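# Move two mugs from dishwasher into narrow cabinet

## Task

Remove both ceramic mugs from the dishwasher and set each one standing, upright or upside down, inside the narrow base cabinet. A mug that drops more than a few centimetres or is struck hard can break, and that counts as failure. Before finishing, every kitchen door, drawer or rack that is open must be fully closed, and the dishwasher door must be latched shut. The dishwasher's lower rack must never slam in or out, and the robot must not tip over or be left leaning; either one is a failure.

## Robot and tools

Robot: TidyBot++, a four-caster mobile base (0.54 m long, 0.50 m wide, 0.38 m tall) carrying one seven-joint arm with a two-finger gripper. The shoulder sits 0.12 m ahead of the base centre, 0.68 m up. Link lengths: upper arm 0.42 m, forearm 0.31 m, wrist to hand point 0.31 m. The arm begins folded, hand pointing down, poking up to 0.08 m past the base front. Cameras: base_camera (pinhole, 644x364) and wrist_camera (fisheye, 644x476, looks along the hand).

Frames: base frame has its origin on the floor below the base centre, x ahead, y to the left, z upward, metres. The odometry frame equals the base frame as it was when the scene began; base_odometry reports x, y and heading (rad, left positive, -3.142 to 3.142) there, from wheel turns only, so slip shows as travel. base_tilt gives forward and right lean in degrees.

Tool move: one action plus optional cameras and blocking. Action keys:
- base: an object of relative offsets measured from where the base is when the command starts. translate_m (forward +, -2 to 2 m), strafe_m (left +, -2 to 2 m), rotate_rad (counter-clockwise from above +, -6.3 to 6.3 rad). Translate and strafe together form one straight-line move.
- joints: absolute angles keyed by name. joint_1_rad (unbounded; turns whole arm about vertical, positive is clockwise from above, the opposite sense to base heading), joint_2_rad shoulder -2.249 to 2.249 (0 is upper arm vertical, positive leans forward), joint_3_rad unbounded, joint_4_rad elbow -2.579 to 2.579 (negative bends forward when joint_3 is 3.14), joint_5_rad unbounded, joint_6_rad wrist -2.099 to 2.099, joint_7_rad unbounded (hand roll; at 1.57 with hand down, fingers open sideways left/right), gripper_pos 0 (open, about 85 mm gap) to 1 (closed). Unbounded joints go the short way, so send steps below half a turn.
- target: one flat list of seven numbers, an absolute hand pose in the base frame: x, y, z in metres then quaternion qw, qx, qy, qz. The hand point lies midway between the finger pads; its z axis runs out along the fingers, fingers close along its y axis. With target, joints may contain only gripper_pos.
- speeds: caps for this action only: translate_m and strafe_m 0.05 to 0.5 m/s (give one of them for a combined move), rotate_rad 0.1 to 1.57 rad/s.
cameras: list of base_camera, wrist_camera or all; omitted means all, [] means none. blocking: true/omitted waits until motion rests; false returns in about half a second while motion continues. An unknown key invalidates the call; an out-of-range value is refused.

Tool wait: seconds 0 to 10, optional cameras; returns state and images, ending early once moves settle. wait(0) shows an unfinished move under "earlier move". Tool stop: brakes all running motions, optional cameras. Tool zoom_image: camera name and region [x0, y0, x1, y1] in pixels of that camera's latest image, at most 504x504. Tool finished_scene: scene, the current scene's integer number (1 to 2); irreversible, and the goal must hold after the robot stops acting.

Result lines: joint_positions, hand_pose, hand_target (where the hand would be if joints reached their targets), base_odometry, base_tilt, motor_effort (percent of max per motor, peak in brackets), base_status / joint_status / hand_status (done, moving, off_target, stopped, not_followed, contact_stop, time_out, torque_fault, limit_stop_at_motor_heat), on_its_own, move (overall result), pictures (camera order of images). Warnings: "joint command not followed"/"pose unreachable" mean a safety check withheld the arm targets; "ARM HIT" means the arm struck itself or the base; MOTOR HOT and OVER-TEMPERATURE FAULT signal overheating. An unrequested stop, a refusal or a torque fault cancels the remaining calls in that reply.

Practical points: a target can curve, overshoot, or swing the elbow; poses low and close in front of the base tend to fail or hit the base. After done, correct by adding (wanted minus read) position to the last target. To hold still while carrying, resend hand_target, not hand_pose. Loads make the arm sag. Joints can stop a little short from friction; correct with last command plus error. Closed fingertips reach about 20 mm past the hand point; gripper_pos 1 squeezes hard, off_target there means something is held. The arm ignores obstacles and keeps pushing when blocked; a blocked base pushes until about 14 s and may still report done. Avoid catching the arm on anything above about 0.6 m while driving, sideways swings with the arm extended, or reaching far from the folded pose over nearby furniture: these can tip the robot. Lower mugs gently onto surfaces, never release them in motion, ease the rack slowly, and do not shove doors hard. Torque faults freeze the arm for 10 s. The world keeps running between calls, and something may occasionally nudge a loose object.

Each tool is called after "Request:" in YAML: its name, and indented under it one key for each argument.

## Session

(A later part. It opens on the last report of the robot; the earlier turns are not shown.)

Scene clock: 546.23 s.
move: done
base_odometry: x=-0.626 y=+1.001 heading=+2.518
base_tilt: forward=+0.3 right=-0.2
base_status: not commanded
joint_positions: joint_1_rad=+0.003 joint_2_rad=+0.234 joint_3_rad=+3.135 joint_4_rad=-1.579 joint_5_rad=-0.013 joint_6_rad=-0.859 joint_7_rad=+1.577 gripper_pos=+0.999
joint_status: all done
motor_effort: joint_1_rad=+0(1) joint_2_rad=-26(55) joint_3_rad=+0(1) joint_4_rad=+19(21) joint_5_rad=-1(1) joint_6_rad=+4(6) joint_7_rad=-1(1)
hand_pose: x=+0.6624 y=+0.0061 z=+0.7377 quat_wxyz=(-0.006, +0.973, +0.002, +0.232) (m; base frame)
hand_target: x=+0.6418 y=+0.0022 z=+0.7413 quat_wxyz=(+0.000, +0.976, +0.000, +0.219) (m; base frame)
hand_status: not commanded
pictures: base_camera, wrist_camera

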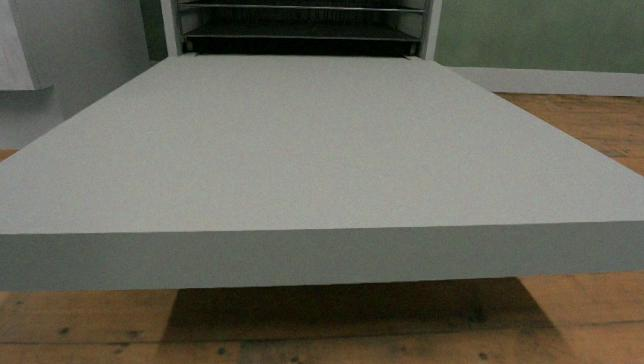

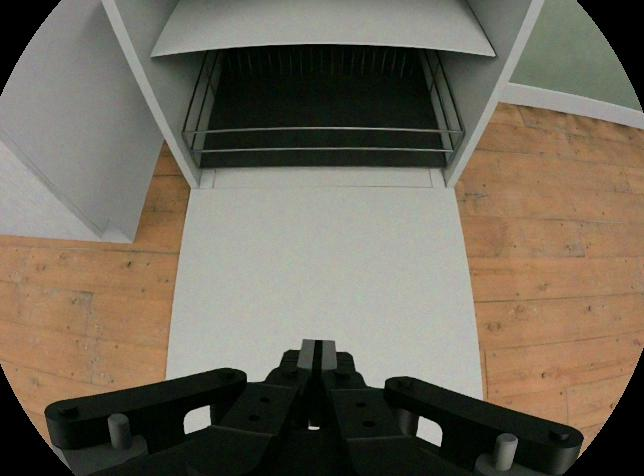

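Request:
move:
  base: {"translate_m":-0.4}
  cameras: []

Request:
move:
  joints: {"joint_1_rad":0,"joint_2_rad":1.5,"joint_4_rad":-1.6,"joint_6_rad":1.2}

Scene clock: 557.60 s.
move: done
base_odometry: x=-0.301 y=+0.767 heading=+2.518
base_tilt: forward=+0.3 right=-0.2
base_status: done
joint_positions: joint_1_rad=+0.003 joint_2_rad=+0.222 joint_3_rad=+3.135 joint_4_rad=-1.585 joint_5_rad=-0.013 joint_6_rad=-0.869 joint_7_rad=+1.577 gripper_pos=+0.999
joint_status: not commanded
motor_effort: joint_1_rad=+0(1) joint_2_rad=-25(29) joint_3_rad=+0(1) joint_4_rad=+19(21) joint_5_rad=-1(1) joint_6_rad=+4(5) joint_7_rad=+0(1)
hand_pose: x=+0.6567 y=+0.0061 z=+0.7406 quat_wxyz=(-0.006, +0.973, +0.002, +0.231) (m; base frame)
hand_target: x=+0.6418 y=+0.0022 z=+0.7413 quat_wxyz=(+0.000, +0.976, +0.000, +0.219) (m; base frame)
hand_status: not commanded
pictures: none
No camera images: "cameras" was empty.

Scene clock: 560.73 s.
move: done
base_odometry: x=-0.301 y=+0.767 heading=+2.518
base_tilt: forward=+0.3 right=-0.2
base_status: not commanded
joint_positions: joint_1_rad=+0.003 joint_2_rad=+1.505 joint_3_rad=+3.135 joint_4_rad=-1.586 joint_5_rad=-0.013 joint_6_rad=+1.165 joint_7_rad=+1.577 gripper_pos=+0.999
joint_status: all done
motor_effort: joint_1_rad=+0(1) joint_2_rad=-41(46) joint_3_rad=-1(1) joint_4_rad=+6(21) joint_5_rad=-1(1) joint_6_rad=+8(10) joint_7_rad=+0(1)
hand_pose: x=+0.8465 y=-0.0016 z=+0.2872 quat_wxyz=(+0.003, +0.821, -0.006, +0.571) (m; base frame)
hand_target: x=+0.8464 y=+0.0020 z=+0.2969 quat_wxyz=(-0.001, +0.813, -0.001, +0.582) (m; base frame)
hand_status: not commanded
pictures: base_camera, wrist_camera

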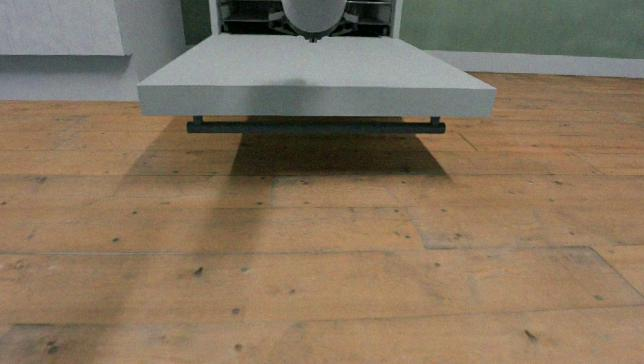

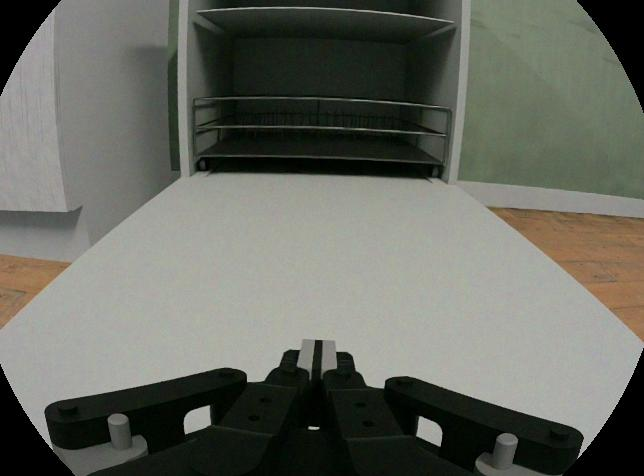

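Request:
move:
  base: {"translate_m":-0.15}
  cameras: []

Request:
move:
  joints: {"joint_2_rad":2.125,"joint_4_rad":-1.259,"joint_6_rad":1.68}

Request:
zoom_image:
  camera: "wrist_camera"
  region: [120, 100, 520, 400]

Scene clock: 563.13 s.
move: done
base_odometry: x=-0.179 y=+0.679 heading=+2.518
base_tilt: forward=+0.3 right=-0.2
base_status: done
joint_positions: joint_1_rad=+0.003 joint_2_rad=+1.508 joint_3_rad=+3.135 joint_4_rad=-1.593 joint_5_rad=-0.013 joint_6_rad=+1.170 joint_7_rad=+1.577 gripper_pos=+0.999
joint_status: not commanded
motor_effort: joint_1_rad=+0(1) joint_2_rad=-41(43) joint_3_rad=-1(1) joint_4_rad=+5(8) joint_5_rad=-1(1) joint_6_rad=+8(9) joint_7_rad=+0(1)
hand_pose: x=+0.8430 y=-0.0016 z=+0.2846 quat_wxyz=(+0.003, +0.822, -0.006, +0.569) (m; base frame)
hand_target: x=+0.8464 y=+0.0020 z=+0.2969 quat_wxyz=(-0.001, +0.813, -0.001, +0.582) (m; base frame)
hand_status: not commanded
pictures: none
No camera images: "cameras" was empty.

Scene clock: 565.10 s.
move: done
base_odometry: x=-0.179 y=+0.679 heading=+2.518
base_tilt: forward=+0.3 right=-0.2
base_status: not commanded
joint_positions: joint_1_rad=+0.003 joint_2_rad=+2.125 joint_3_rad=+3.135 joint_4_rad=-1.279 joint_5_rad=-0.013 joint_6_rad=+1.645 joint_7_rad=+1.577 gripper_pos=+0.999
joint_status: all done
motor_effort: joint_1_rad=+0(0) joint_2_rad=-31(42) joint_3_rad=-1(1) joint_4_rad=+1(6) joint_5_rad=-1(1) joint_6_rad=+9(10) joint_7_rad=+0(1)
hand_pose: x=+0.7013 y=-0.0032 z=+0.0987 quat_wxyz=(+0.007, +0.770, -0.006, +0.638) (m; base frame)
hand_target: x=+0.7099 y=+0.0016 z=+0.1139 quat_wxyz=(+0.000, +0.753, -0.001, +0.658) (m; base frame)
hand_status: not commanded
pictures: base_camera, wrist_camera

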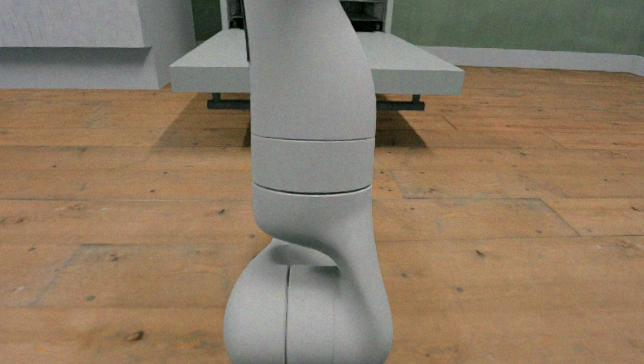

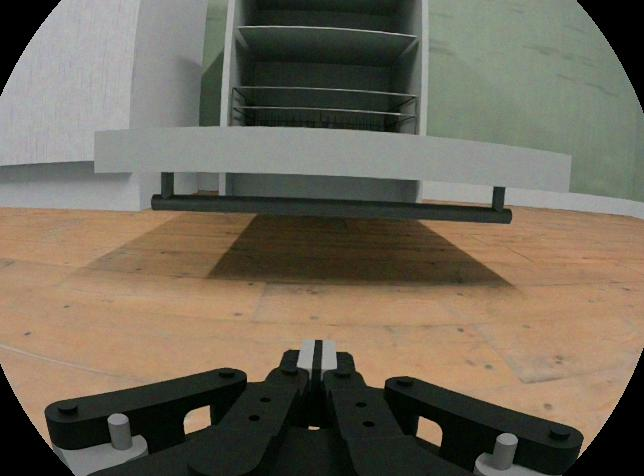

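Scaled by 1.260.

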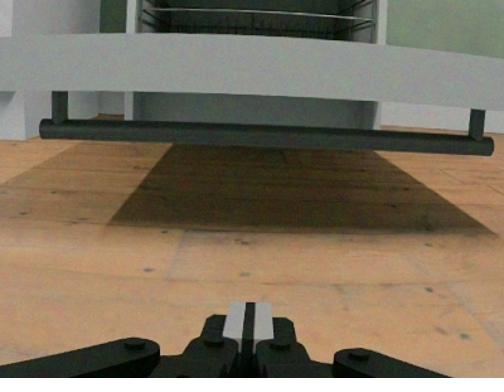

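Request:
move:
  joints: {"joint_2_rad":2.16,"joint_4_rad":-1.255,"joint_6_rad":1.71}
  cameras: []

Request:
move:
  base: {"translate_m":0.22}
  speeds: {"translate_m":0.15}

Scene clock: 573.97 s.
move: done
base_odometry: x=-0.179 y=+0.679 heading=+2.518
base_tilt: forward=+0.3 right=-0.2
base_status: not commanded
joint_positions: joint_1_rad=+0.003 joint_2_rad=+2.157 joint_3_rad=+3.135 joint_4_rad=-1.272 joint_5_rad=-0.013 joint_6_rad=+1.681 joint_7_rad=+1.577 gripper_pos=+0.999
joint_status: all done
motor_effort: joint_1_rad=+0(0) joint_2_rad=-30(32) joint_3_rad=-1(1) joint_4_rad=+0(2) joint_5_rad=-1(1) joint_6_rad=+9(9) joint_7_rad=+0(1)
hand_pose: x=+0.6870 y=-0.0032 z=+0.0928 quat_wxyz=(+0.007, +0.767, -0.006, +0.642) (m; base frame)
hand_target: x=+0.6924 y=+0.0016 z=+0.1037 quat_wxyz=(+0.000, +0.753, -0.001, +0.658) (m; base frame)
hand_status: not commanded
pictures: none
No camera images: "cameras" was empty.

Scene clock: 576.03 s.
move: done
base_odometry: x=-0.358 y=+0.808 heading=+2.518
base_tilt: forward=+0.3 right=-0.2
base_status: done
joint_positions: joint_1_rad=+0.003 joint_2_rad=+2.167 joint_3_rad=+3.135 joint_4_rad=-1.266 joint_5_rad=-0.013 joint_6_rad=+1.681 joint_7_rad=+1.577 gripper_pos=+0.999
joint_status: not commanded
motor_effort: joint_1_rad=+0(1) joint_2_rad=-30(33) joint_3_rad=-1(1) joint_4_rad=+1(2) joint_5_rad=-1(1) joint_6_rad=+9(9) joint_7_rad=+0(1)
hand_pose: x=+0.6832 y=-0.0032 z=+0.0886 quat_wxyz=(+0.007, +0.768, -0.006, +0.640) (m; base frame)
hand_target: x=+0.6924 y=+0.0016 z=+0.1037 quat_wxyz=(+0.000, +0.753, -0.001, +0.658) (m; base frame)
hand_status: not commanded
pictures: base_camera, wrist_camera

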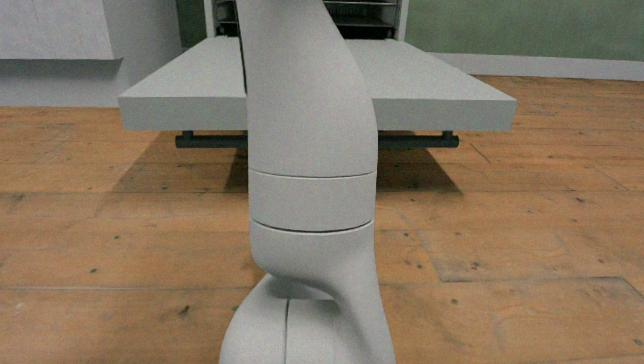

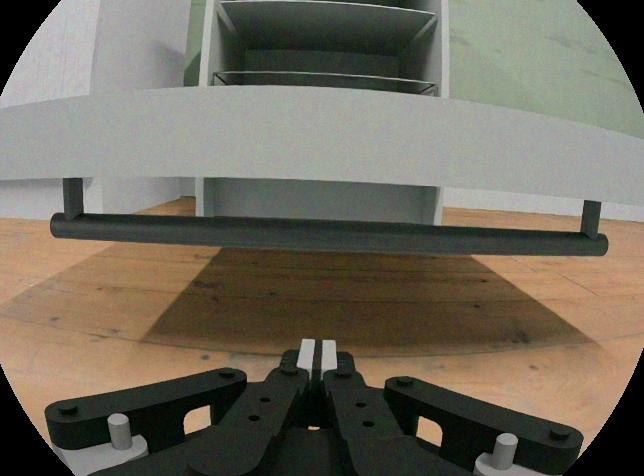

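Request:
move:
  joints: {"joint_2_rad":2.18,"joint_4_rad":-1.255,"joint_6_rad":1.73}
  cameras: []

Request:
move:
  base: {"translate_m":0.09}
  speeds: {"translate_m":0.08}

Scene clock: 578.73 s.
move: done
base_odometry: x=-0.358 y=+0.808 heading=+2.518
base_tilt: forward=+0.3 right=-0.2
base_status: not commanded
joint_positions: joint_1_rad=+0.003 joint_2_rad=+2.175 joint_3_rad=+3.135 joint_4_rad=-1.266 joint_5_rad=-0.013 joint_6_rad=+1.701 joint_7_rad=+1.577 gripper_pos=+0.999
joint_status: all done
motor_effort: joint_1_rad=+0(0) joint_2_rad=-30(31) joint_3_rad=-1(1) joint_4_rad=+0(2) joint_5_rad=-1(1) joint_6_rad=+9(10) joint_7_rad=+0(1)
hand_pose: x=+0.6792 y=-0.0032 z=+0.0900 quat_wxyz=(+0.007, +0.764, -0.006, +0.645) (m; base frame)
hand_target: x=+0.6817 y=+0.0016 z=+0.0985 quat_wxyz=(+0.000, +0.753, -0.001, +0.658) (m; base frame)
hand_status: not commanded
pictures: none
No camera images: "cameras" was empty.

Scene clock: 580.37 s.
move: done
base_odometry: x=-0.431 y=+0.861 heading=+2.518
base_tilt: forward=+0.3 right=-0.2
base_status: done
joint_positions: joint_1_rad=+0.003 joint_2_rad=+2.182 joint_3_rad=+3.135 joint_4_rad=-1.265 joint_5_rad=-0.013 joint_6_rad=+1.701 joint_7_rad=+1.577 gripper_pos=+0.999
joint_status: not commanded
motor_effort: joint_1_rad=+0(1) joint_2_rad=-29(31) joint_3_rad=-1(1) joint_4_rad=+0(2) joint_5_rad=-1(1) joint_6_rad=+9(9) joint_7_rad=+0(1)
hand_pose: x=+0.6757 y=-0.0032 z=+0.0866 quat_wxyz=(+0.007, +0.766, -0.006, +0.643) (m; base frame)
hand_target: x=+0.6817 y=+0.0016 z=+0.0985 quat_wxyz=(+0.000, +0.753, -0.001, +0.658) (m; base frame)
hand_status: not commanded
pictures: base_camera, wrist_camera

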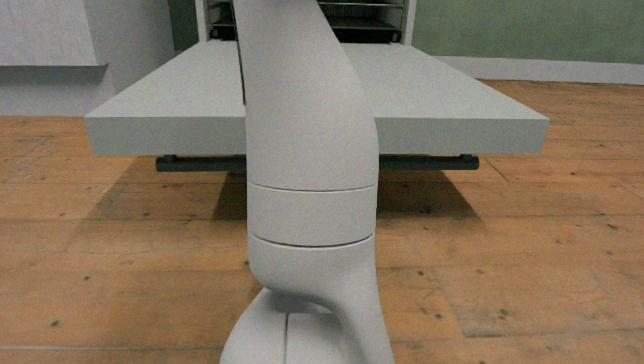

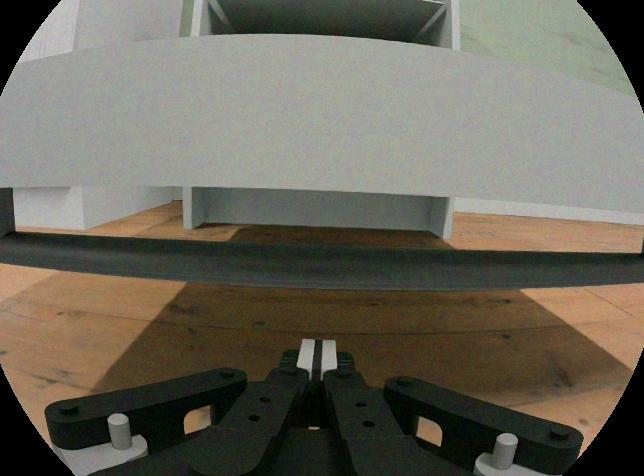

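Request:
move:
  base: {"translate_m":0.038}
  speeds: {"translate_m":0.05}

Scene clock: 582.47 s.
move: done
base_odometry: x=-0.462 y=+0.883 heading=+2.519
base_tilt: forward=+0.3 right=-0.2
base_status: done
joint_positions: joint_1_rad=+0.003 joint_2_rad=+2.183 joint_3_rad=+3.135 joint_4_rad=-1.265 joint_5_rad=-0.013 joint_6_rad=+1.702 joint_7_rad=+1.577 gripper_pos=+0.999
joint_status: not commanded
motor_effort: joint_1_rad=+0(1) joint_2_rad=-29(31) joint_3_rad=-1(1) joint_4_rad=+0(1) joint_5_rad=-1(1) joint_6_rad=+8(9) joint_7_rad=+0(1)
hand_pose: x=+0.6749 y=-0.0032 z=+0.0859 quat_wxyz=(+0.007, +0.766, -0.006, +0.642) (m; base frame)
hand_target: x=+0.6817 y=+0.0016 z=+0.0985 quat_wxyz=(+0.000, +0.753, -0.001, +0.658) (m; base frame)
hand_status: not commanded
pictures: base_camera, wrist_camera

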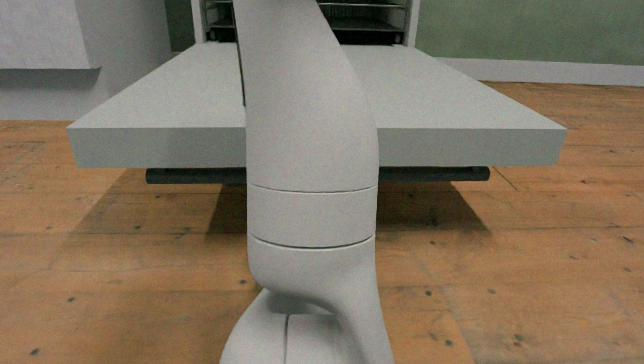

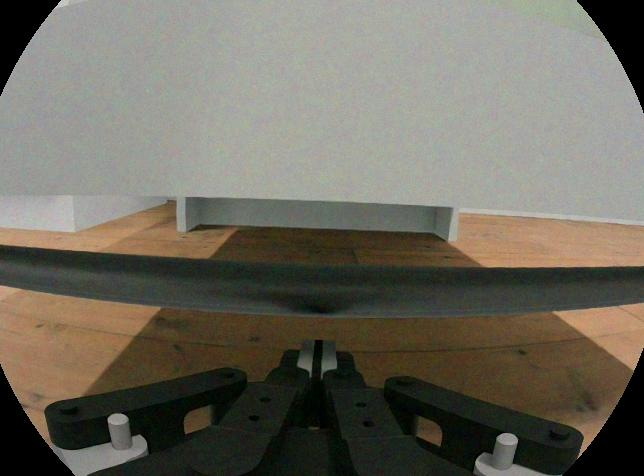

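Request:
move:
  base: {"translate_m":0.02}
  speeds: {"translate_m":0.05}
  cameras: []

Request:
move:
  joints: {"joint_2_rad":2.10,"joint_4_rad":-1.345,"joint_6_rad":1.73}

Scene clock: 584.87 s.
move: done
base_odometry: x=-0.478 y=+0.895 heading=+2.519
base_tilt: forward=+0.3 right=-0.2
base_status: done
joint_positions: joint_1_rad=+0.003 joint_2_rad=+2.184 joint_3_rad=+3.135 joint_4_rad=-1.265 joint_5_rad=-0.013 joint_6_rad=+1.702 joint_7_rad=+1.577 gripper_pos=+0.999
joint_status: not commanded
motor_effort: joint_1_rad=+0(1) joint_2_rad=-29(32) joint_3_rad=-1(1) joint_4_rad=+0(2) joint_5_rad=-1(1) joint_6_rad=+9(9) joint_7_rad=+0(1)
hand_pose: x=+0.6744 y=-0.0032 z=+0.0853 quat_wxyz=(+0.007, +0.767, -0.006, +0.642) (m; base frame)
hand_target: x=+0.6817 y=+0.0016 z=+0.0985 quat_wxyz=(+0.000, +0.753, -0.001, +0.658) (m; base frame)
hand_status: not commanded
pictures: none
No camera images: "cameras" was empty.

Scene clock: 585.73 s.
move: off_target
base_odometry: x=-0.478 y=+0.895 heading=+2.519
base_tilt: forward=+0.3 right=-0.2
base_status: not commanded
joint_positions: joint_1_rad=+0.003 joint_2_rad=+2.147 joint_3_rad=+3.135 joint_4_rad=-1.333 joint_5_rad=-0.013 joint_6_rad=+1.702 joint_7_rad=+1.577 gripper_pos=+0.999
joint_status: joint_2_rad off_target (ended at +2.147, target +2.100); the others done
motor_effort: joint_1_rad=+0(1) joint_2_rad=-31(32) joint_3_rad=-1(1) joint_4_rad=+0(2) joint_5_rad=-1(1) joint_6_rad=+10(14) joint_7_rad=+0(1)
hand_pose: x=+0.6721 y=-0.0030 z=+0.0920 quat_wxyz=(+0.007, +0.777, -0.005, +0.630) (m; base frame)
hand_target: x=+0.6964 y=+0.0016 z=+0.1247 quat_wxyz=(-0.001, +0.756, -0.001, +0.654) (m; base frame)
hand_status: not commanded
pictures: base_camera, wrist_camera

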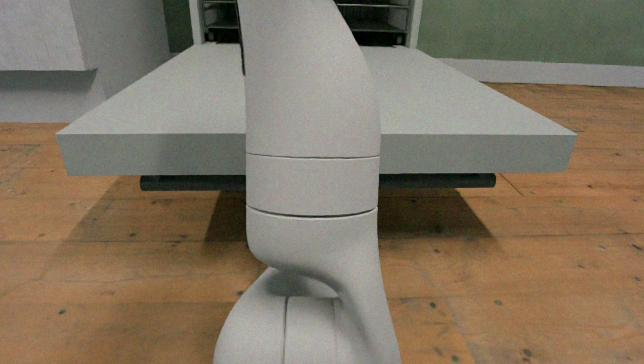

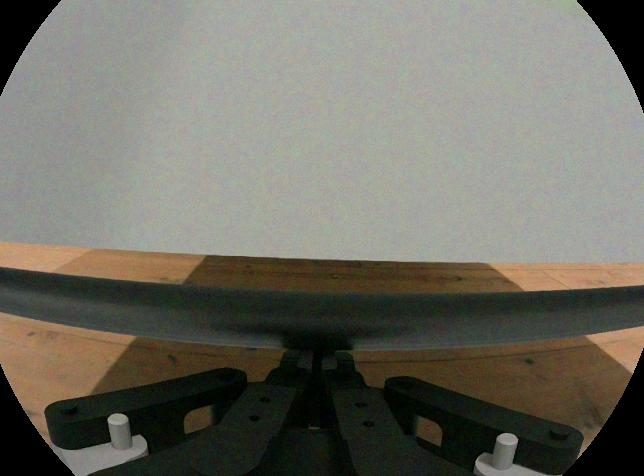

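Request:
move:
  joints: {"joint_2_rad":2.02,"joint_4_rad":-1.46,"joint_6_rad":1.79}

Request:
move:
  joints: {"joint_2_rad":1.86,"joint_4_rad":-1.70,"joint_6_rad":1.89}

Scene clock: 589.47 s.
move: off_target
base_odometry: x=-0.478 y=+0.895 heading=+2.519
base_tilt: forward=+0.3 right=-0.2
base_status: not commanded
joint_positions: joint_1_rad=+0.003 joint_2_rad=+2.102 joint_3_rad=+3.135 joint_4_rad=-1.455 joint_5_rad=-0.013 joint_6_rad=+1.718 joint_7_rad=+1.577 gripper_pos=+0.999
joint_status: joint_2_rad off_target (ended at +2.102, target +2.020); the others done
motor_effort: joint_1_rad=+0(1) joint_2_rad=-37(37) joint_3_rad=-1(1) joint_4_rad=+2(2) joint_5_rad=+0(1) joint_6_rad=+15(15) joint_7_rad=-1(1)
hand_pose: x=+0.6551 y=-0.0027 z=+0.0986 quat_wxyz=(+0.007, +0.795, -0.005, +0.606) (m; base frame)
hand_target: x=+0.7028 y=+0.0017 z=+0.1656 quat_wxyz=(-0.001, +0.748, -0.001, +0.664) (m; base frame)
hand_status: not commanded
pictures: base_camera, wrist_camera

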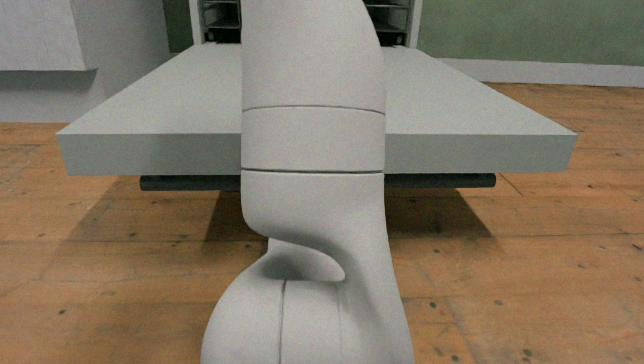

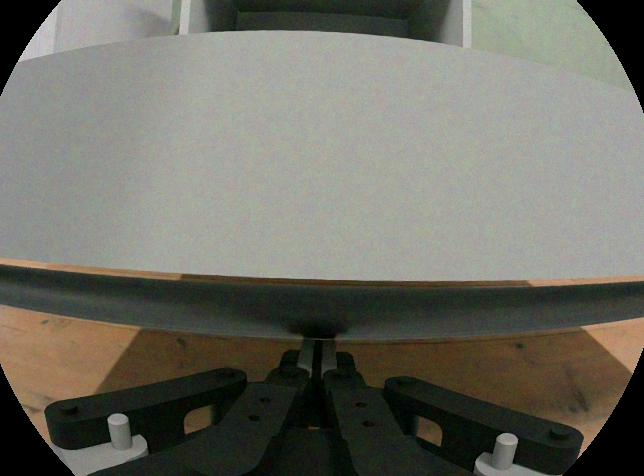

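Scene clock: 590.77 s.
move: off_target
base_odometry: x=-0.478 y=+0.895 heading=+2.519
base_tilt: forward=+0.3 right=-0.2
base_status: not commanded
joint_positions: joint_1_rad=+0.003 joint_2_rad=+1.962 joint_3_rad=+3.135 joint_4_rad=-1.704 joint_5_rad=-0.013 joint_6_rad=+1.819 joint_7_rad=+1.577 gripper_pos=+0.999
joint_status: joint_2_rad off_target (ended at +1.962, target +1.860); the others done
motor_effort: joint_1_rad=+0(1) joint_2_rad=-40(43) joint_3_rad=-1(2) joint_4_rad=+1(4) joint_5_rad=+0(1) joint_6_rad=+14(15) joint_7_rad=-1(1)
hand_pose: x=+0.6505 y=-0.0023 z=+0.1649 quat_wxyz=(+0.007, +0.797, -0.004, +0.603) (m; base frame)
hand_target: x=+0.7043 y=+0.0017 z=+0.2438 quat_wxyz=(-0.001, +0.741, -0.001, +0.671) (m; base frame)
hand_status: not commanded
pictures: base_camera, wrist_camera

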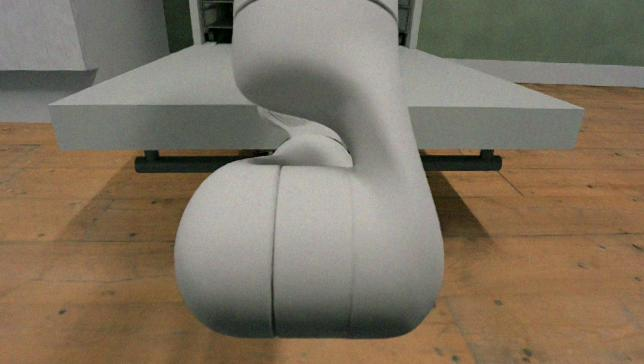

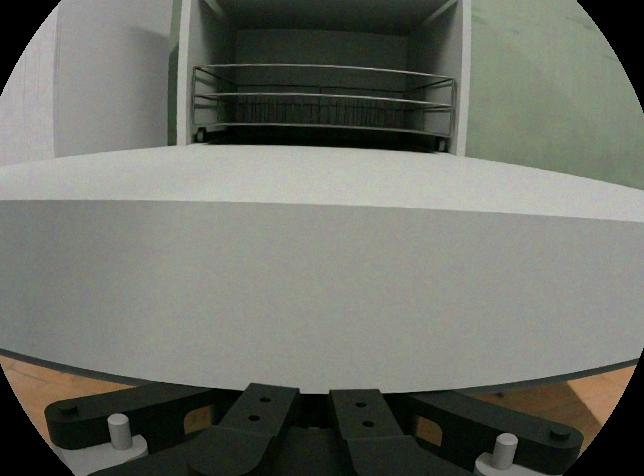

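Request:
move:
  joints: {"joint_2_rad":1.75,"joint_4_rad":-1.70,"joint_6_rad":1.97}

Scene clock: 592.97 s.
move: off_target
base_odometry: x=-0.478 y=+0.894 heading=+2.519
base_tilt: forward=+0.3 right=-0.2
base_status: not commanded
joint_positions: joint_1_rad=+0.003 joint_2_rad=+1.930 joint_3_rad=+3.135 joint_4_rad=-1.757 joint_5_rad=-0.013 joint_6_rad=+1.888 joint_7_rad=+1.577 gripper_pos=+0.999
joint_status: joint_2_rad off_target (ended at +1.930, target +1.750); joint_4_rad off_target (ended at -1.757, target -1.700); the others done
motor_effort: joint_1_rad=+1(1) joint_2_rad=-54(54) joint_3_rad=-1(2) joint_4_rad=+11(12) joint_5_rad=-2(2) joint_6_rad=+16(18) joint_7_rad=+0(1)
hand_pose: x=+0.6532 y=-0.0023 z=+0.1948 quat_wxyz=(+0.007, +0.783, -0.004, +0.622) (m; base frame)
hand_target: x=+0.7476 y=+0.0017 z=+0.3355 quat_wxyz=(-0.001, +0.674, -0.001, +0.738) (m; base frame)
hand_status: not commanded
pictures: base_camera, wrist_camera

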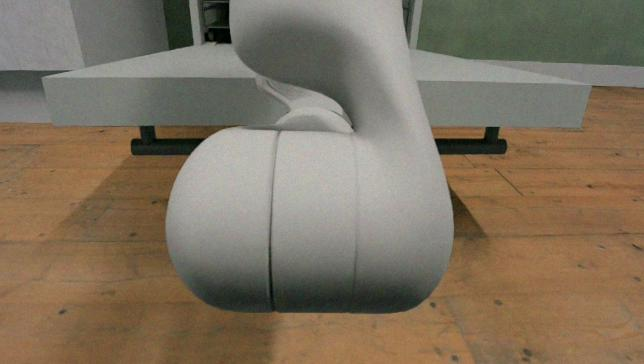

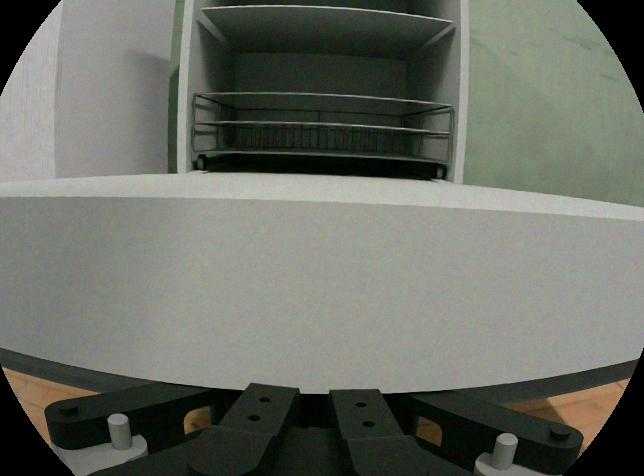

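Request:
move:
  joints: {"joint_2_rad":1.62,"joint_4_rad":-1.80,"joint_6_rad":2.02}

Scene clock: 595.83 s.
move: off_target
base_odometry: x=-0.478 y=+0.894 heading=+2.519
base_tilt: forward=+0.3 right=-0.2
base_status: not commanded
joint_positions: joint_1_rad=+0.003 joint_2_rad=+1.724 joint_3_rad=+3.134 joint_4_rad=-1.847 joint_5_rad=-0.012 joint_6_rad=+1.937 joint_7_rad=+1.573 gripper_pos=+0.999
joint_status: joint_2_rad off_target (ended at +1.724, target +1.620); joint_4_rad off_target (ended at -1.847, target -1.800); the others done
motor_effort: joint_1_rad=+0(2) joint_2_rad=-47(60) joint_3_rad=-1(3) joint_4_rad=+9(31) joint_5_rad=+0(4) joint_6_rad=+20(28) joint_7_rad=-1(7)
hand_pose: x=+0.7146 y=-0.0022 z=+0.3121 quat_wxyz=(+0.005, +0.729, -0.006, +0.684) (m; base frame)
hand_target: x=+0.7596 y=+0.0017 z=+0.4118 quat_wxyz=(-0.001, +0.644, -0.001, +0.765) (m; base frame)
hand_status: not commanded
pictures: base_camera, wrist_camera

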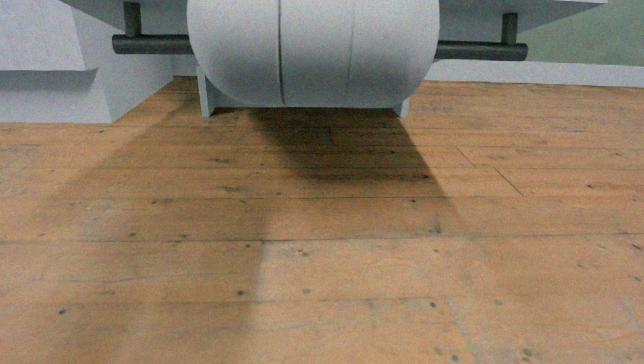

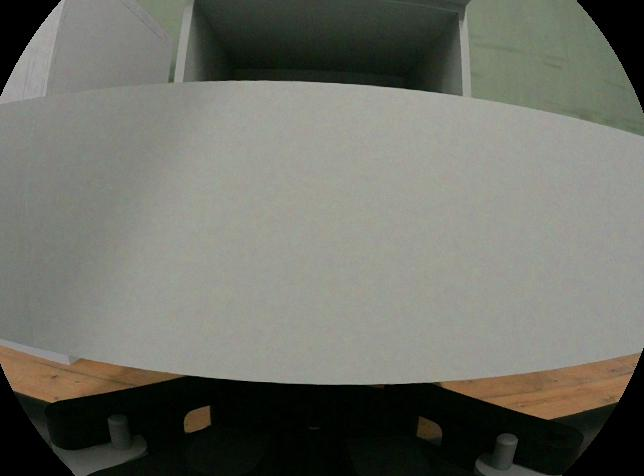

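Request:
move:
  joints: {"joint_2_rad":1.42,"joint_4_rad":-1.84,"joint_6_rad":1.93}

Scene clock: 598.57 s.
move: off_target
base_odometry: x=-0.478 y=+0.894 heading=+2.519
base_tilt: forward=+0.3 right=-0.2
base_status: not commanded
joint_positions: joint_1_rad=+0.003 joint_2_rad=+1.617 joint_3_rad=+3.134 joint_4_rad=-1.938 joint_5_rad=-0.012 joint_6_rad=+1.871 joint_7_rad=+1.573 gripper_pos=+0.999
joint_status: joint_2_rad off_target (ended at +1.617, target +1.420); joint_4_rad off_target (ended at -1.938, target -1.840); the others done
motor_effort: joint_1_rad=+3(3) joint_2_rad=-60(60) joint_3_rad=+0(2) joint_4_rad=+21(21) joint_5_rad=-2(3) joint_6_rad=+23(25) joint_7_rad=-2(2)
hand_pose: x=+0.7224 y=-0.0020 z=+0.3396 quat_wxyz=(+0.005, +0.746, -0.006, +0.666) (m; base frame)
hand_target: x=+0.8002 y=+0.0018 z=+0.5071 quat_wxyz=(-0.001, +0.617, -0.001, +0.787) (m; base frame)
hand_status: not commanded
pictures: base_camera, wrist_camera

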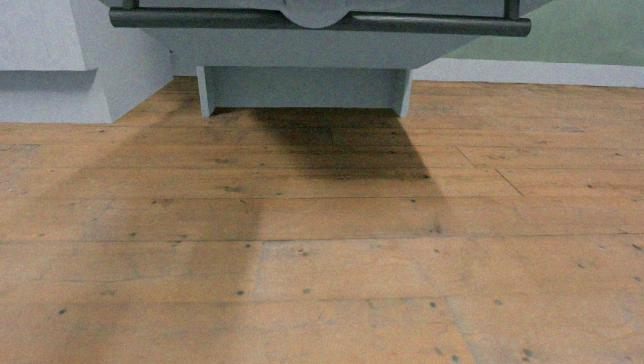

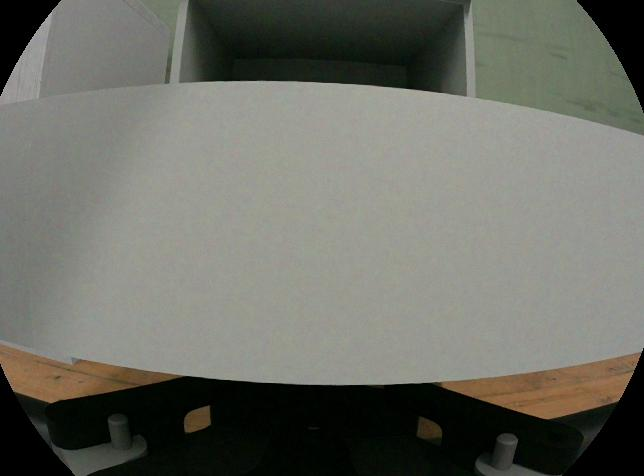

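Request:
move:
  joints: {"joint_2_rad":1.25,"joint_4_rad":-1.84,"joint_6_rad":1.95}

Scene clock: 600.77 s.
move: off_target
base_odometry: x=-0.478 y=+0.894 heading=+2.519
base_tilt: forward=+0.3 right=-0.2
base_status: not commanded
joint_positions: joint_1_rad=+0.003 joint_2_rad=+1.517 joint_3_rad=+3.134 joint_4_rad=-2.002 joint_5_rad=-0.012 joint_6_rad=+1.798 joint_7_rad=+1.573 gripper_pos=+0.999
joint_status: joint_2_rad off_target (ended at +1.517, target +1.250); joint_4_rad off_target (ended at -2.002, target -1.840); joint_6_rad off_target (ended at +1.798, target +1.950)
motor_effort: joint_1_rad=+4(4) joint_2_rad=-72(73) joint_3_rad=+0(1) joint_4_rad=+34(34) joint_5_rad=-2(3) joint_6_rad=+36(37) joint_7_rad=-3(3)
hand_pose: x=+0.7310 y=-0.0016 z=+0.3654 quat_wxyz=(+0.004, +0.758, -0.005, +0.652) (m; base frame)
hand_target: x=+0.8174 y=+0.0018 z=+0.6306 quat_wxyz=(-0.001, +0.540, -0.001, +0.842) (m; base frame)
hand_status: not commanded
pictures: base_camera, wrist_camera

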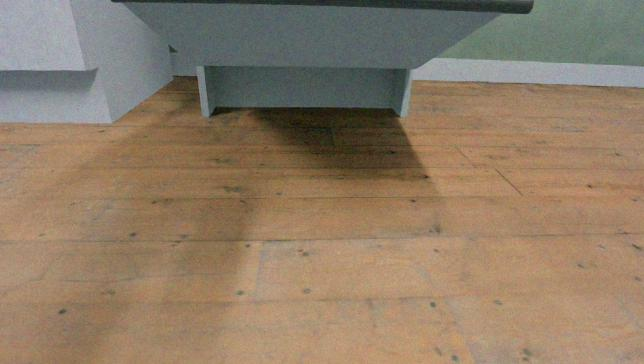

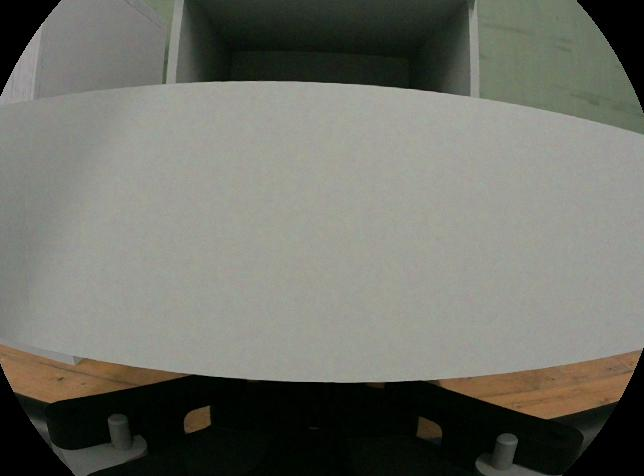

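Request:
move:
  base: {"translate_m":-0.035}
  speeds: {"translate_m":0.05}

Scene clock: 606.13 s.
move: done
base_odometry: x=-0.450 y=+0.874 heading=+2.519
base_tilt: forward=+0.3 right=-0.2
base_status: done
joint_positions: joint_1_rad=+0.002 joint_2_rad=+1.489 joint_3_rad=+3.134 joint_4_rad=-1.915 joint_5_rad=-0.012 joint_6_rad=+1.687 joint_7_rad=+1.573 gripper_pos=+0.999
joint_status: not commanded
on_its_own: joint_4_rad moved +0.087 toward your old target -1.840
motor_effort: joint_1_rad=+1(4) joint_2_rad=-71(72) joint_3_rad=-2(2) joint_4_rad=+15(33) joint_5_rad=-1(3) joint_6_rad=+52(55) joint_7_rad=-3(3)
hand_pose: x=+0.7650 y=-0.0014 z=+0.3675 quat_wxyz=(+0.004, +0.757, -0.006, +0.654) (m; base frame)
hand_target: x=+0.8174 y=+0.0018 z=+0.6306 quat_wxyz=(-0.001, +0.540, -0.001, +0.842) (m; base frame)
hand_status: not commanded
pictures: base_camera, wrist_camera

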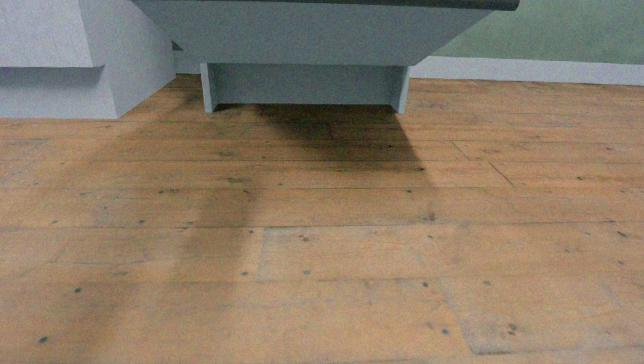

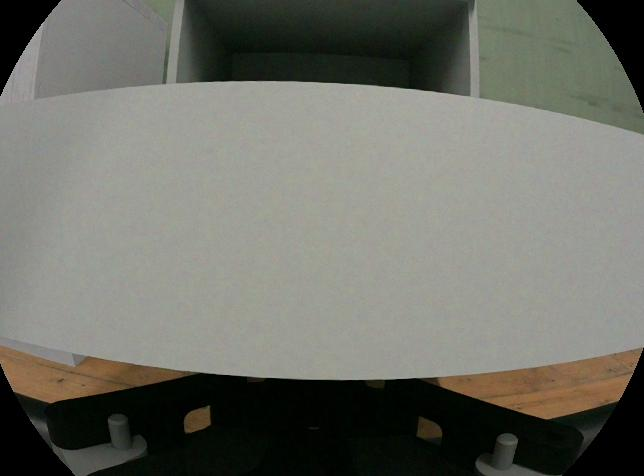

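Request:
move:
  base: {"translate_m":0.03}
  joints: {"joint_2_rad":1.42,"joint_4_rad":-1.84,"joint_6_rad":1.93}
  speeds: {"translate_m":0.05}
  cameras: ["wrist_camera"]

Request:
move:
  joints: {"joint_2_rad":1.55,"joint_4_rad":-1.82,"joint_6_rad":1.98}
  cameras: ["base_camera"]

Request:
move:
  joints: {"joint_2_rad":1.66,"joint_4_rad":-1.78,"joint_6_rad":2.0}

Scene clock: 616.40 s.
move: off_target
base_odometry: x=-0.474 y=+0.891 heading=+2.519
base_tilt: forward=+0.3 right=-0.2
base_status: done
joint_positions: joint_1_rad=+0.002 joint_2_rad=+1.545 joint_3_rad=+3.134 joint_4_rad=-1.970 joint_5_rad=-0.012 joint_6_rad=+1.807 joint_7_rad=+1.573 gripper_pos=+0.999
joint_status: joint_2_rad off_target (ended at +1.545, target +1.420); joint_4_rad off_target (ended at -1.970, target -1.840); joint_6_rad off_target (ended at +1.807, target +1.930)
motor_effort: joint_1_rad=-2(3) joint_2_rad=-58(74) joint_3_rad=-4(4) joint_4_rad=+25(30) joint_5_rad=+2(2) joint_6_rad=+27(53) joint_7_rad=-3(3)
hand_pose: x=+0.7330 y=-0.0014 z=+0.3571 quat_wxyz=(+0.004, +0.754, -0.005, +0.657) (m; base frame)
hand_target: x=+0.8002 y=+0.0018 z=+0.5071 quat_wxyz=(-0.001, +0.617, -0.001, +0.787) (m; base frame)
hand_status: not commanded
pictures: wrist_camera

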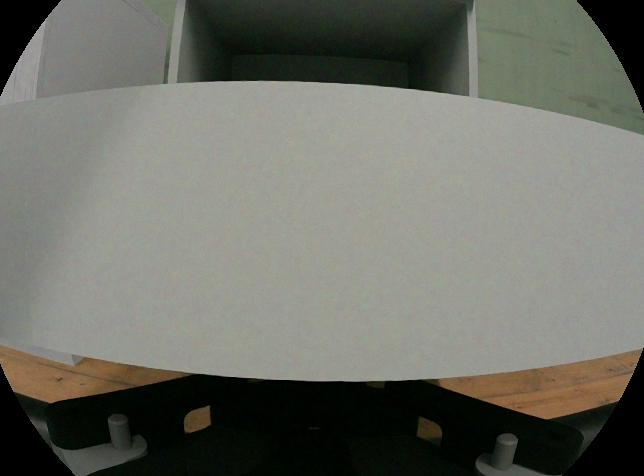

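Scene clock: 617.40 s.
move: off_target
base_odometry: x=-0.474 y=+0.891 heading=+2.519
base_tilt: forward=+0.3 right=-0.2
base_status: not commanded
joint_positions: joint_1_rad=+0.003 joint_2_rad=+1.630 joint_3_rad=+3.135 joint_4_rad=-1.912 joint_5_rad=-0.012 joint_6_rad=+1.869 joint_7_rad=+1.573 gripper_pos=+0.999
joint_status: joint_2_rad off_target (ended at +1.630, target +1.550); joint_4_rad off_target (ended at -1.912, target -1.820); joint_6_rad off_target (ended at +1.869, target +1.980)
motor_effort: joint_1_rad=-5(5) joint_2_rad=-49(57) joint_3_rad=-4(5) joint_4_rad=+14(24) joint_5_rad=+3(3) joint_6_rad=+22(27) joint_7_rad=-1(3)
hand_pose: x=+0.7262 y=-0.0017 z=+0.3359 quat_wxyz=(+0.005, +0.742, -0.005, +0.670) (m; base frame)
hand_target: x=+0.7747 y=+0.0018 z=+0.4404 quat_wxyz=(-0.001, +0.640, -0.001, +0.768) (m; base frame)
hand_status: not commanded
pictures: base_camera

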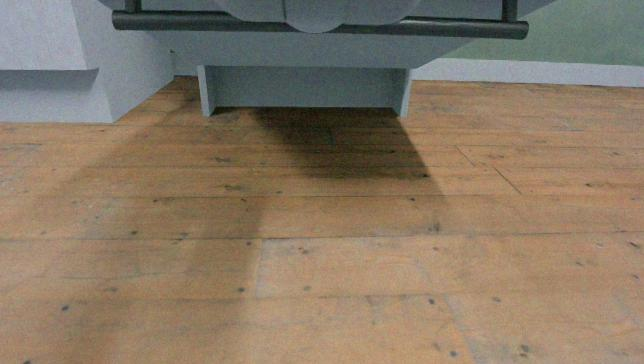

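Scene clock: 618.33 s.
move: off_target
base_odometry: x=-0.474 y=+0.891 heading=+2.519
base_tilt: forward=+0.3 right=-0.2
base_status: not commanded
joint_positions: joint_1_rad=+0.003 joint_2_rad=+1.709 joint_3_rad=+3.135 joint_4_rad=-1.845 joint_5_rad=-0.012 joint_6_rad=+1.916 joint_7_rad=+1.573 gripper_pos=+0.999
joint_status: joint_2_rad off_target (ended at +1.709, target +1.660); joint_4_rad off_target (ended at -1.845, target -1.780); the others done
motor_effort: joint_1_rad=-6(6) joint_2_rad=-44(49) joint_3_rad=-3(4) joint_4_rad=+7(14) joint_5_rad=+3(4) joint_6_rad=+18(23) joint_7_rad=+0(2)
hand_pose: x=+0.7205 y=-0.0020 z=+0.3151 quat_wxyz=(+0.005, +0.730, -0.005, +0.683) (m; base frame)
hand_target: x=+0.7543 y=+0.0017 z=+0.3845 quat_wxyz=(-0.001, +0.659, -0.001, +0.752) (m; base frame)
hand_status: not commanded
pictures: base_camera, wrist_camera

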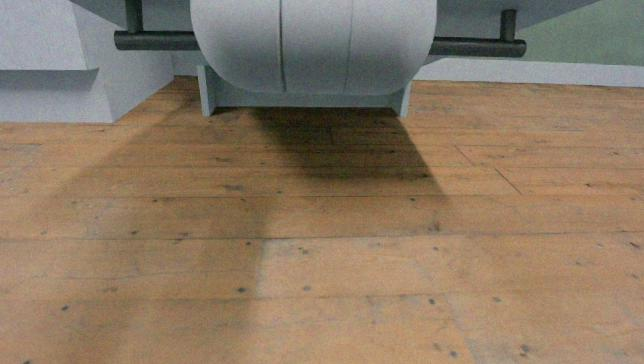

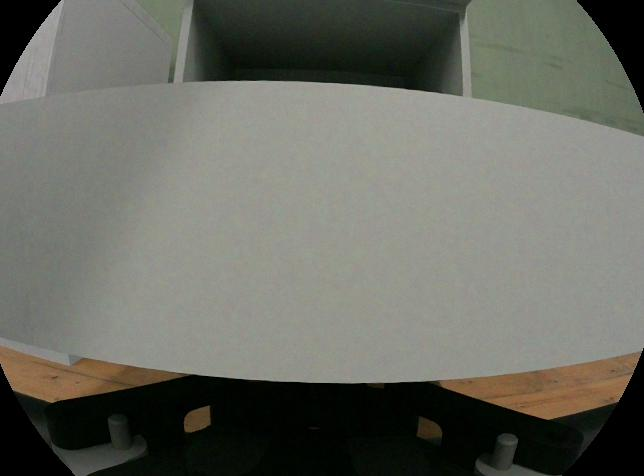

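Request:
move:
  joints: {"joint_2_rad":1.80,"joint_4_rad":-1.72,"joint_6_rad":1.96}
  cameras: ["wrist_camera"]

Request:
move:
  joints: {"joint_2_rad":1.92,"joint_4_rad":-1.64,"joint_6_rad":1.88}

Scene clock: 621.43 s.
move: done
base_odometry: x=-0.474 y=+0.891 heading=+2.519
base_tilt: forward=+0.3 right=-0.2
base_status: not commanded
joint_positions: joint_1_rad=+0.003 joint_2_rad=+1.797 joint_3_rad=+3.135 joint_4_rad=-1.755 joint_5_rad=-0.012 joint_6_rad=+1.950 joint_7_rad=+1.573 gripper_pos=+0.999
joint_status: all done
motor_effort: joint_1_rad=-6(6) joint_2_rad=-34(44) joint_3_rad=-3(3) joint_4_rad=+2(10) joint_5_rad=+3(4) joint_6_rad=+7(18) joint_7_rad=+1(1)
hand_pose: x=+0.7147 y=-0.0024 z=+0.2894 quat_wxyz=(+0.006, +0.718, -0.006, +0.696) (m; base frame)
hand_target: x=+0.7239 y=+0.0017 z=+0.2975 quat_wxyz=(-0.001, +0.703, -0.001, +0.711) (m; base frame)
hand_status: not commanded
pictures: wrist_camera

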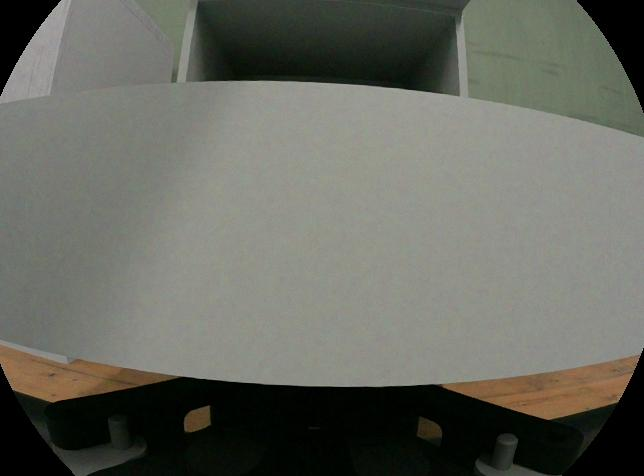

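Scene clock: 622.40 s.
move: done
base_odometry: x=-0.474 y=+0.891 heading=+2.519
base_tilt: forward=+0.3 right=-0.2
base_status: not commanded
joint_positions: joint_1_rad=+0.003 joint_2_rad=+1.883 joint_3_rad=+3.135 joint_4_rad=-1.646 joint_5_rad=-0.012 joint_6_rad=+1.929 joint_7_rad=+1.573 gripper_pos=+0.999
joint_status: all done
motor_effort: joint_1_rad=-1(6) joint_2_rad=-28(35) joint_3_rad=-1(3) joint_4_rad=-3(4) joint_5_rad=+0(3) joint_6_rad=+6(8) joint_7_rad=+0(1)
hand_pose: x=+0.7119 y=-0.0024 z=+0.2525 quat_wxyz=(+0.006, +0.718, -0.006, +0.697) (m; base frame)
hand_target: x=+0.6961 y=+0.0017 z=+0.2167 quat_wxyz=(-0.001, +0.745, -0.001, +0.667) (m; base frame)
hand_status: not commanded
pictures: base_camera, wrist_camera

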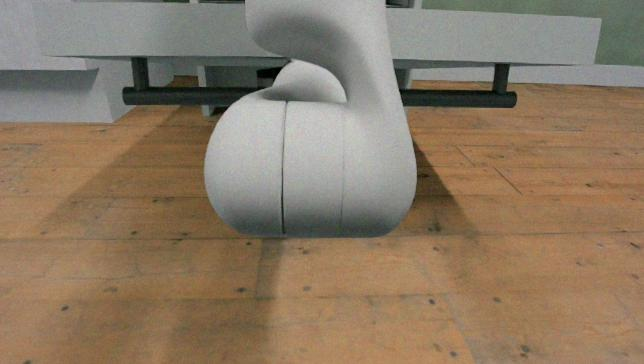

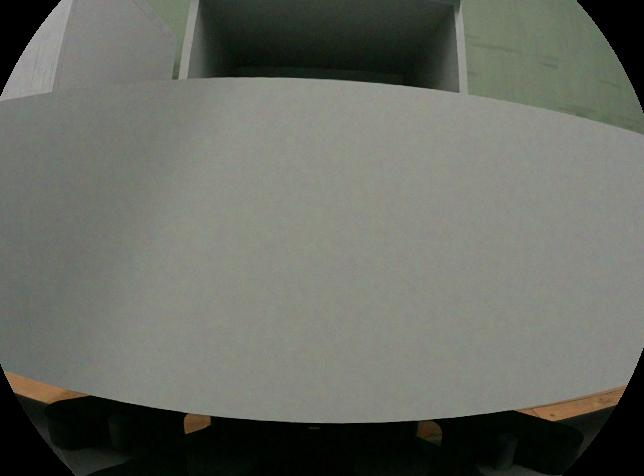

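Request:
move:
  base: {"translate_m":-0.04}
  speeds: {"translate_m":0.05}

Request:
move:
  base: {"translate_m":-0.15}
  speeds: {"translate_m":0.1}

Scene clock: 624.80 s.
move: done
base_odometry: x=-0.441 y=+0.868 heading=+2.519
base_tilt: forward=+0.3 right=-0.2
base_status: done
joint_positions: joint_1_rad=+0.003 joint_2_rad=+1.887 joint_3_rad=+3.135 joint_4_rad=-1.641 joint_5_rad=-0.012 joint_6_rad=+1.927 joint_7_rad=+1.573 gripper_pos=+0.999
joint_status: not commanded
motor_effort: joint_1_rad=-1(1) joint_2_rad=-27(30) joint_3_rad=-1(1) joint_4_rad=-4(6) joint_5_rad=+0(1) joint_6_rad=+4(8) joint_7_rad=+0(1)
hand_pose: x=+0.7115 y=-0.0024 z=+0.2504 quat_wxyz=(+0.006, +0.718, -0.006, +0.696) (m; base frame)
hand_target: x=+0.6961 y=+0.0017 z=+0.2167 quat_wxyz=(-0.001, +0.745, -0.001, +0.667) (m; base frame)
hand_status: not commanded
pictures: base_camera, wrist_camera

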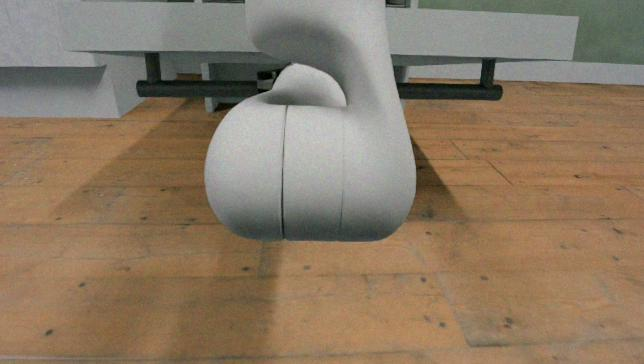

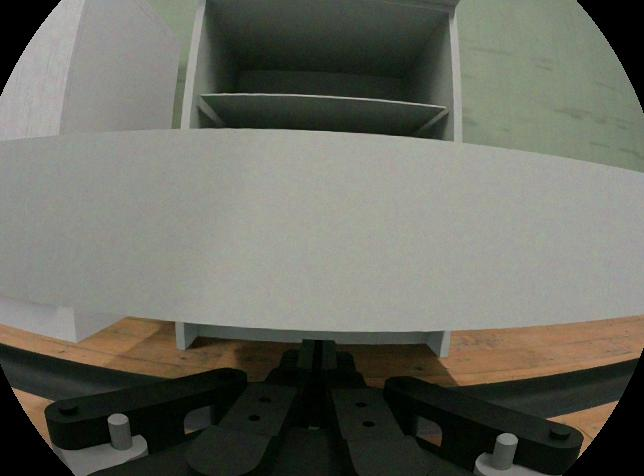

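Scene clock: 626.83 s.
move: done
base_odometry: x=-0.319 y=+0.780 heading=+2.519
base_tilt: forward=+0.3 right=-0.2
base_status: done
joint_positions: joint_1_rad=+0.003 joint_2_rad=+1.930 joint_3_rad=+3.135 joint_4_rad=-1.639 joint_5_rad=-0.012 joint_6_rad=+1.904 joint_7_rad=+1.573 gripper_pos=+0.999
joint_status: not commanded
motor_effort: joint_1_rad=+0(1) joint_2_rad=-32(34) joint_3_rad=-1(1) joint_4_rad=-2(6) joint_5_rad=-1(1) joint_6_rad=+9(10) joint_7_rad=+0(1)
hand_pose: x=+0.6927 y=-0.0024 z=+0.2186 quat_wxyz=(+0.006, +0.740, -0.006, +0.673) (m; base frame)
hand_target: x=+0.6961 y=+0.0017 z=+0.2167 quat_wxyz=(-0.001, +0.745, -0.001, +0.667) (m; base frame)
hand_status: not commanded
pictures: base_camera, wrist_camera

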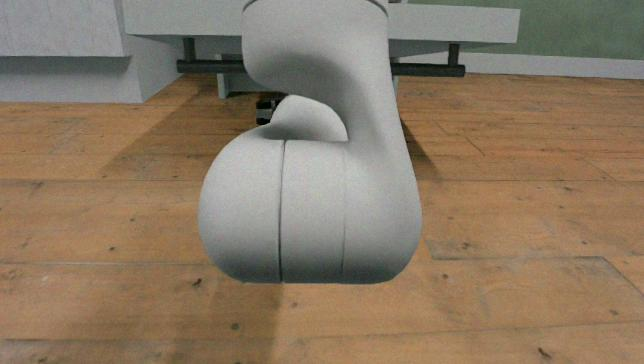

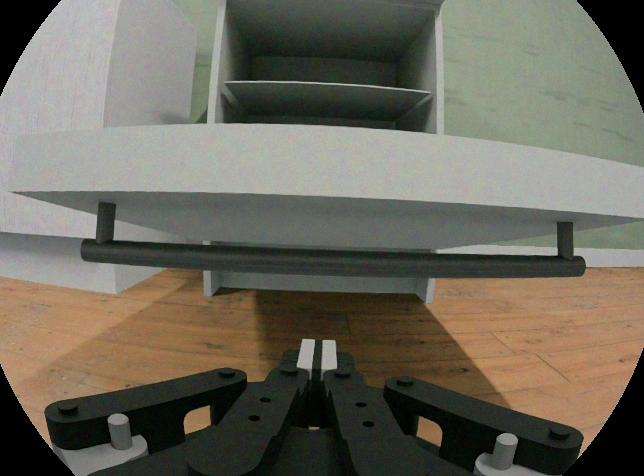

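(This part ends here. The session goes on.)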